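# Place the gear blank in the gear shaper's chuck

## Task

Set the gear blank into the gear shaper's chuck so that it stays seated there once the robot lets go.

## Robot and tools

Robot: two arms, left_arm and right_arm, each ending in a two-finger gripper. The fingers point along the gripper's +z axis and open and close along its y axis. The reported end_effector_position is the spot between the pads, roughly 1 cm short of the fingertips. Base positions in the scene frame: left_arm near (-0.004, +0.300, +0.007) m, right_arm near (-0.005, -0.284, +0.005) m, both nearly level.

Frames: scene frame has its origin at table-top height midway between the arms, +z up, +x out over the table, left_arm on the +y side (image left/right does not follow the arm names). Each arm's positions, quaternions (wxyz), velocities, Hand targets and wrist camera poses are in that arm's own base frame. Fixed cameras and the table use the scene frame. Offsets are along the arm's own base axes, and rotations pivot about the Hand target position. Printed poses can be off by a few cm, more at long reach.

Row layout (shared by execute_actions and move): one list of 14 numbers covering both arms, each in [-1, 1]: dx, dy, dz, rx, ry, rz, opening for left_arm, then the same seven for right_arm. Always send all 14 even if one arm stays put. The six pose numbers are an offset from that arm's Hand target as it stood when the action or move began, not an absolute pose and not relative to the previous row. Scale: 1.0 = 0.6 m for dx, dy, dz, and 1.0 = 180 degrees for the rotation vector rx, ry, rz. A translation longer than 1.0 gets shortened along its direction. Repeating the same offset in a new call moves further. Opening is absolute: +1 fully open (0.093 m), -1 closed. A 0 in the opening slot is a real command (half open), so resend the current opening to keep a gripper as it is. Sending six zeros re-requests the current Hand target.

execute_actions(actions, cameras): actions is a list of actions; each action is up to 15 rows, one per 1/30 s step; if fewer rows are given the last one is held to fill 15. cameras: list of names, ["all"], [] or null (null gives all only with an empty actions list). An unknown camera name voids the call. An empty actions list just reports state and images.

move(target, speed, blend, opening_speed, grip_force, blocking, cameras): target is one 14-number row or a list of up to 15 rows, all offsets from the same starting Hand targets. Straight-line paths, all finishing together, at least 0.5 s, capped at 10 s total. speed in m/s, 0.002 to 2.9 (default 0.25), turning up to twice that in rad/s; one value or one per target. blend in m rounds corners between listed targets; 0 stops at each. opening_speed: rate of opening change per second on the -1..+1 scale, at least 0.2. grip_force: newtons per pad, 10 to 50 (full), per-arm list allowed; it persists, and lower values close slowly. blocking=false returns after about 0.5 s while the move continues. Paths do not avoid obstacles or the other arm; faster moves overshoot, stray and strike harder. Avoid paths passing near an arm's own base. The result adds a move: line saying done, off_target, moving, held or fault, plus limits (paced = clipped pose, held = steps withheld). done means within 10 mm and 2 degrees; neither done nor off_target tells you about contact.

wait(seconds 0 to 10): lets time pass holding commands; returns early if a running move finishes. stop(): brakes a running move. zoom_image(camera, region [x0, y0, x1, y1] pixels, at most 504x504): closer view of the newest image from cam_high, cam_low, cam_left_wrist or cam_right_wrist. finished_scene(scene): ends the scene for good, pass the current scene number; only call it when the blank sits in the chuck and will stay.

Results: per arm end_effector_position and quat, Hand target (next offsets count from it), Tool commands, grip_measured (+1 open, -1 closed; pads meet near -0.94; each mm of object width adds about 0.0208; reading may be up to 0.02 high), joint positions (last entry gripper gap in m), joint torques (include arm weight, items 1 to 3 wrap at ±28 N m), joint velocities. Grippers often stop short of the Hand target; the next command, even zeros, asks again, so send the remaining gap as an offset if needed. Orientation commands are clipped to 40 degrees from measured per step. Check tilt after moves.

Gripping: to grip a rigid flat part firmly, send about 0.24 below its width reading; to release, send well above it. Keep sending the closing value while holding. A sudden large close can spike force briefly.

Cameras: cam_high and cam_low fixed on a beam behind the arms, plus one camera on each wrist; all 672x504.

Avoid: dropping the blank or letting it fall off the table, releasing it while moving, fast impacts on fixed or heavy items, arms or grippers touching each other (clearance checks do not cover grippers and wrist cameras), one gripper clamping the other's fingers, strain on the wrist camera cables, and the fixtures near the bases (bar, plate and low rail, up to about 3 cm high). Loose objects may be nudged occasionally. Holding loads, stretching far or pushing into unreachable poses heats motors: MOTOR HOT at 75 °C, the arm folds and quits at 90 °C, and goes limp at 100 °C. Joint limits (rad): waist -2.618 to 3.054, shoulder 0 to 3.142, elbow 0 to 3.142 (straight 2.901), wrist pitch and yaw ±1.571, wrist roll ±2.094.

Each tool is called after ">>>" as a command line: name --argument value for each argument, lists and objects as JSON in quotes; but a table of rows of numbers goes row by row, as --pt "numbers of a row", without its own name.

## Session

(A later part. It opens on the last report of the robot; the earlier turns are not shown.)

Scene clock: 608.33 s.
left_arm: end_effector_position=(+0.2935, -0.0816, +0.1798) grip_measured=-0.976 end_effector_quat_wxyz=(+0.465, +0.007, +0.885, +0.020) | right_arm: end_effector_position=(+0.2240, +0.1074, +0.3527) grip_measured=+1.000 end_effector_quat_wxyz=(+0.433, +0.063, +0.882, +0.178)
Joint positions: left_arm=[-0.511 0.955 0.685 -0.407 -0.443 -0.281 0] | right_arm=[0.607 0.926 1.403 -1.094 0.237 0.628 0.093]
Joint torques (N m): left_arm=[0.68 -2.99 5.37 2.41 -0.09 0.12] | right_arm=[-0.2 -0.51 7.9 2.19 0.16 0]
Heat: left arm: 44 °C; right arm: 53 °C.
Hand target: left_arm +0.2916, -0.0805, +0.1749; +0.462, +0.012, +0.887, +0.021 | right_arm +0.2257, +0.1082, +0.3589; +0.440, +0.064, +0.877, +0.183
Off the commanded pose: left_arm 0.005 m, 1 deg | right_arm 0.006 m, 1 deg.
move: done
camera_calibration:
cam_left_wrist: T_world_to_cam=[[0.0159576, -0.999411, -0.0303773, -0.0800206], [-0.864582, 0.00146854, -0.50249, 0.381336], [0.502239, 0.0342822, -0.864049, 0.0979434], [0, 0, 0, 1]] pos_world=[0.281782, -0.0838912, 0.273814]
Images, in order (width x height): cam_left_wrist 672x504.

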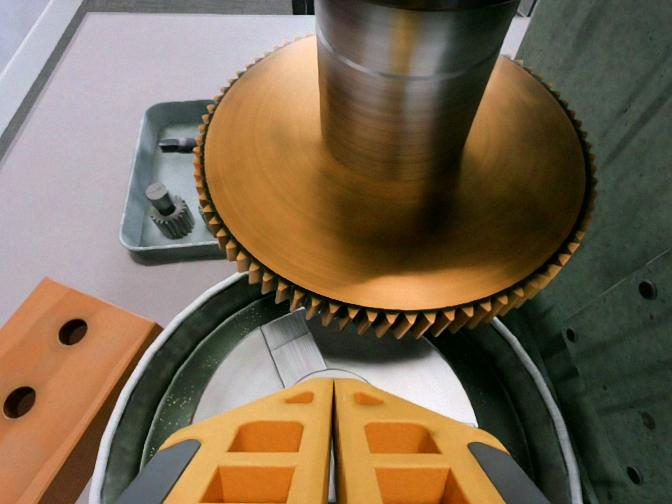

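>>> move --target '[0.001,0,-0.025,0,0,0,-1,0,0,0,0,0,0,1]' --speed 0.04 --cameras '["cam_left_wrist"]'

>>> zoom_image --camera "cam_left_wrist" --region '[230, 290, 450, 450]'

Scene clock: 614.23 s.
left_arm: end_effector_position=(+0.2991, -0.0841, +0.1789) grip_measured=-0.976 end_effector_quat_wxyz=(+0.487, -0.001, +0.873, +0.009) | right_arm: end_effector_position=(+0.2240, +0.1074, +0.3527) grip_measured=+1.000 end_effector_quat_wxyz=(+0.433, +0.063, +0.882, +0.178)
Joint positions: left_arm=[-0.509 0.95 0.638 -0.307 -0.443 -0.279 0] | right_arm=[0.607 0.926 1.403 -1.094 0.237 0.628 0.093]
Joint torques (N m): left_arm=[0.75 -1.92 4.59 2.05 -0.07 0.12] | right_arm=[-0.24 -0.51 7.92 2.19 0.15 0]
Heat: left arm: 44 °C; right arm: 53 °C.
Hand target: left_arm +0.2921, -0.0804, +0.1598; +0.462, +0.012, +0.887, +0.021 | right_arm +0.2257, +0.1082, +0.3589; +0.440, +0.064, +0.877, +0.183
Off the commanded pose: left_arm 0.021 m, 4 deg | right_arm 0.006 m, 1 deg.
move: off_target (left_arm)
camera_calibration:
cam_left_wrist: T_world_to_cam=[[0.0178004, -0.999838, -0.00269793, -0.0881354], [-0.83825, -0.0134527, -0.54512, 0.38423], [0.544996, 0.0119649, -0.838353, 0.0751323], [0, 0, 0, 1]] pos_world=[0.282703, -0.0838512, 0.272201]
Images, in order (width x height): cam_left_wrist 672x504.

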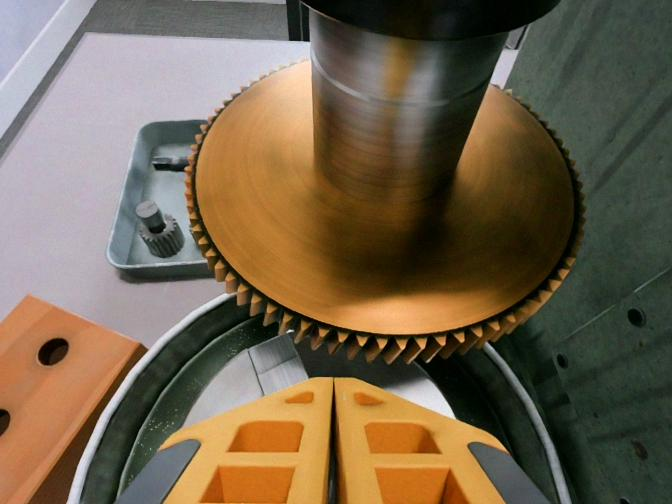

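Scaled by 2.291 from the camera's 672x504 image, which has a finer 960x720 frame.

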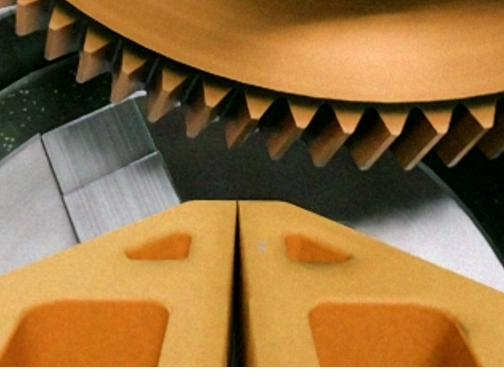

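>>> move --pt "-0.015 0 0.07 0 0 0 -1 0 0 0 0 0 0 1" --pt "-0.125 0 0.105 0 0 0 -1 0 0 0 0 0 0 1" --speed '[0.08,0.15]' --blend 0.01 --cameras '["cam_left_wrist"]'

>>> zoom_image --camera "cam_left_wrist" --region '[270, 155, 450, 325]'

Scene clock: 619.60 s.
left_arm: end_effector_position=(+0.2165, -0.0787, +0.2152) grip_measured=-0.976 end_effector_quat_wxyz=(+0.458, +0.016, +0.888, +0.024) | right_arm: end_effector_position=(+0.2240, +0.1074, +0.3527) grip_measured=+1.000 end_effector_quat_wxyz=(+0.433, +0.063, +0.882, +0.178)
Joint positions: left_arm=[-0.81 0.735 0.802 -0.886 -0.655 -0.506 0] | right_arm=[0.607 0.926 1.403 -1.094 0.237 0.628 0.093]
Joint torques (N m): left_arm=[-0.8 0.62 8.65 2 -0.41 -0.07] | right_arm=[-0.23 -0.5 7.91 2.19 0.16 0]
Heat: left arm: 45 °C; right arm: 53 °C.
Hand target: left_arm +0.2172, -0.0804, +0.2230; +0.462, +0.012, +0.887, +0.021 | right_arm +0.2257, +0.1082, +0.3589; +0.440, +0.064, +0.877, +0.183
Off the commanded pose: left_arm 0.008 m, 1 deg | right_arm 0.006 m, 1 deg.
move: done
camera_calibration:
cam_left_wrist: T_world_to_cam=[[0.00177971, -0.998931, -0.0461888, -0.0682842], [-0.872644, 0.0210052, -0.487906, 0.332711], [0.488354, 0.0411747, -0.871673, 0.172289], [0, 0, 0, 1]] pos_world=[0.206321, -0.0822938, 0.309357]
Images, in order (width x height): cam_left_wrist 672x504.

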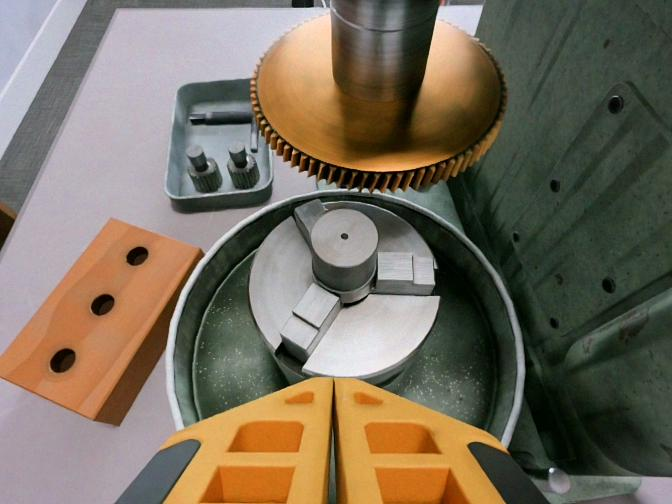

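Scaled by 2.800 from the camera's 672x504 image, which has a finer 960x720 frame.

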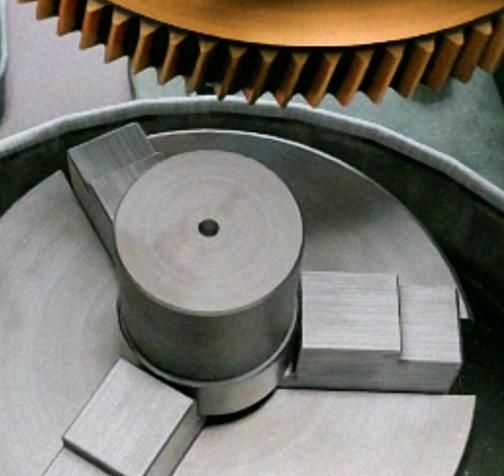

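>>> finished_scene --scene 1

The scene is finished: the task was done.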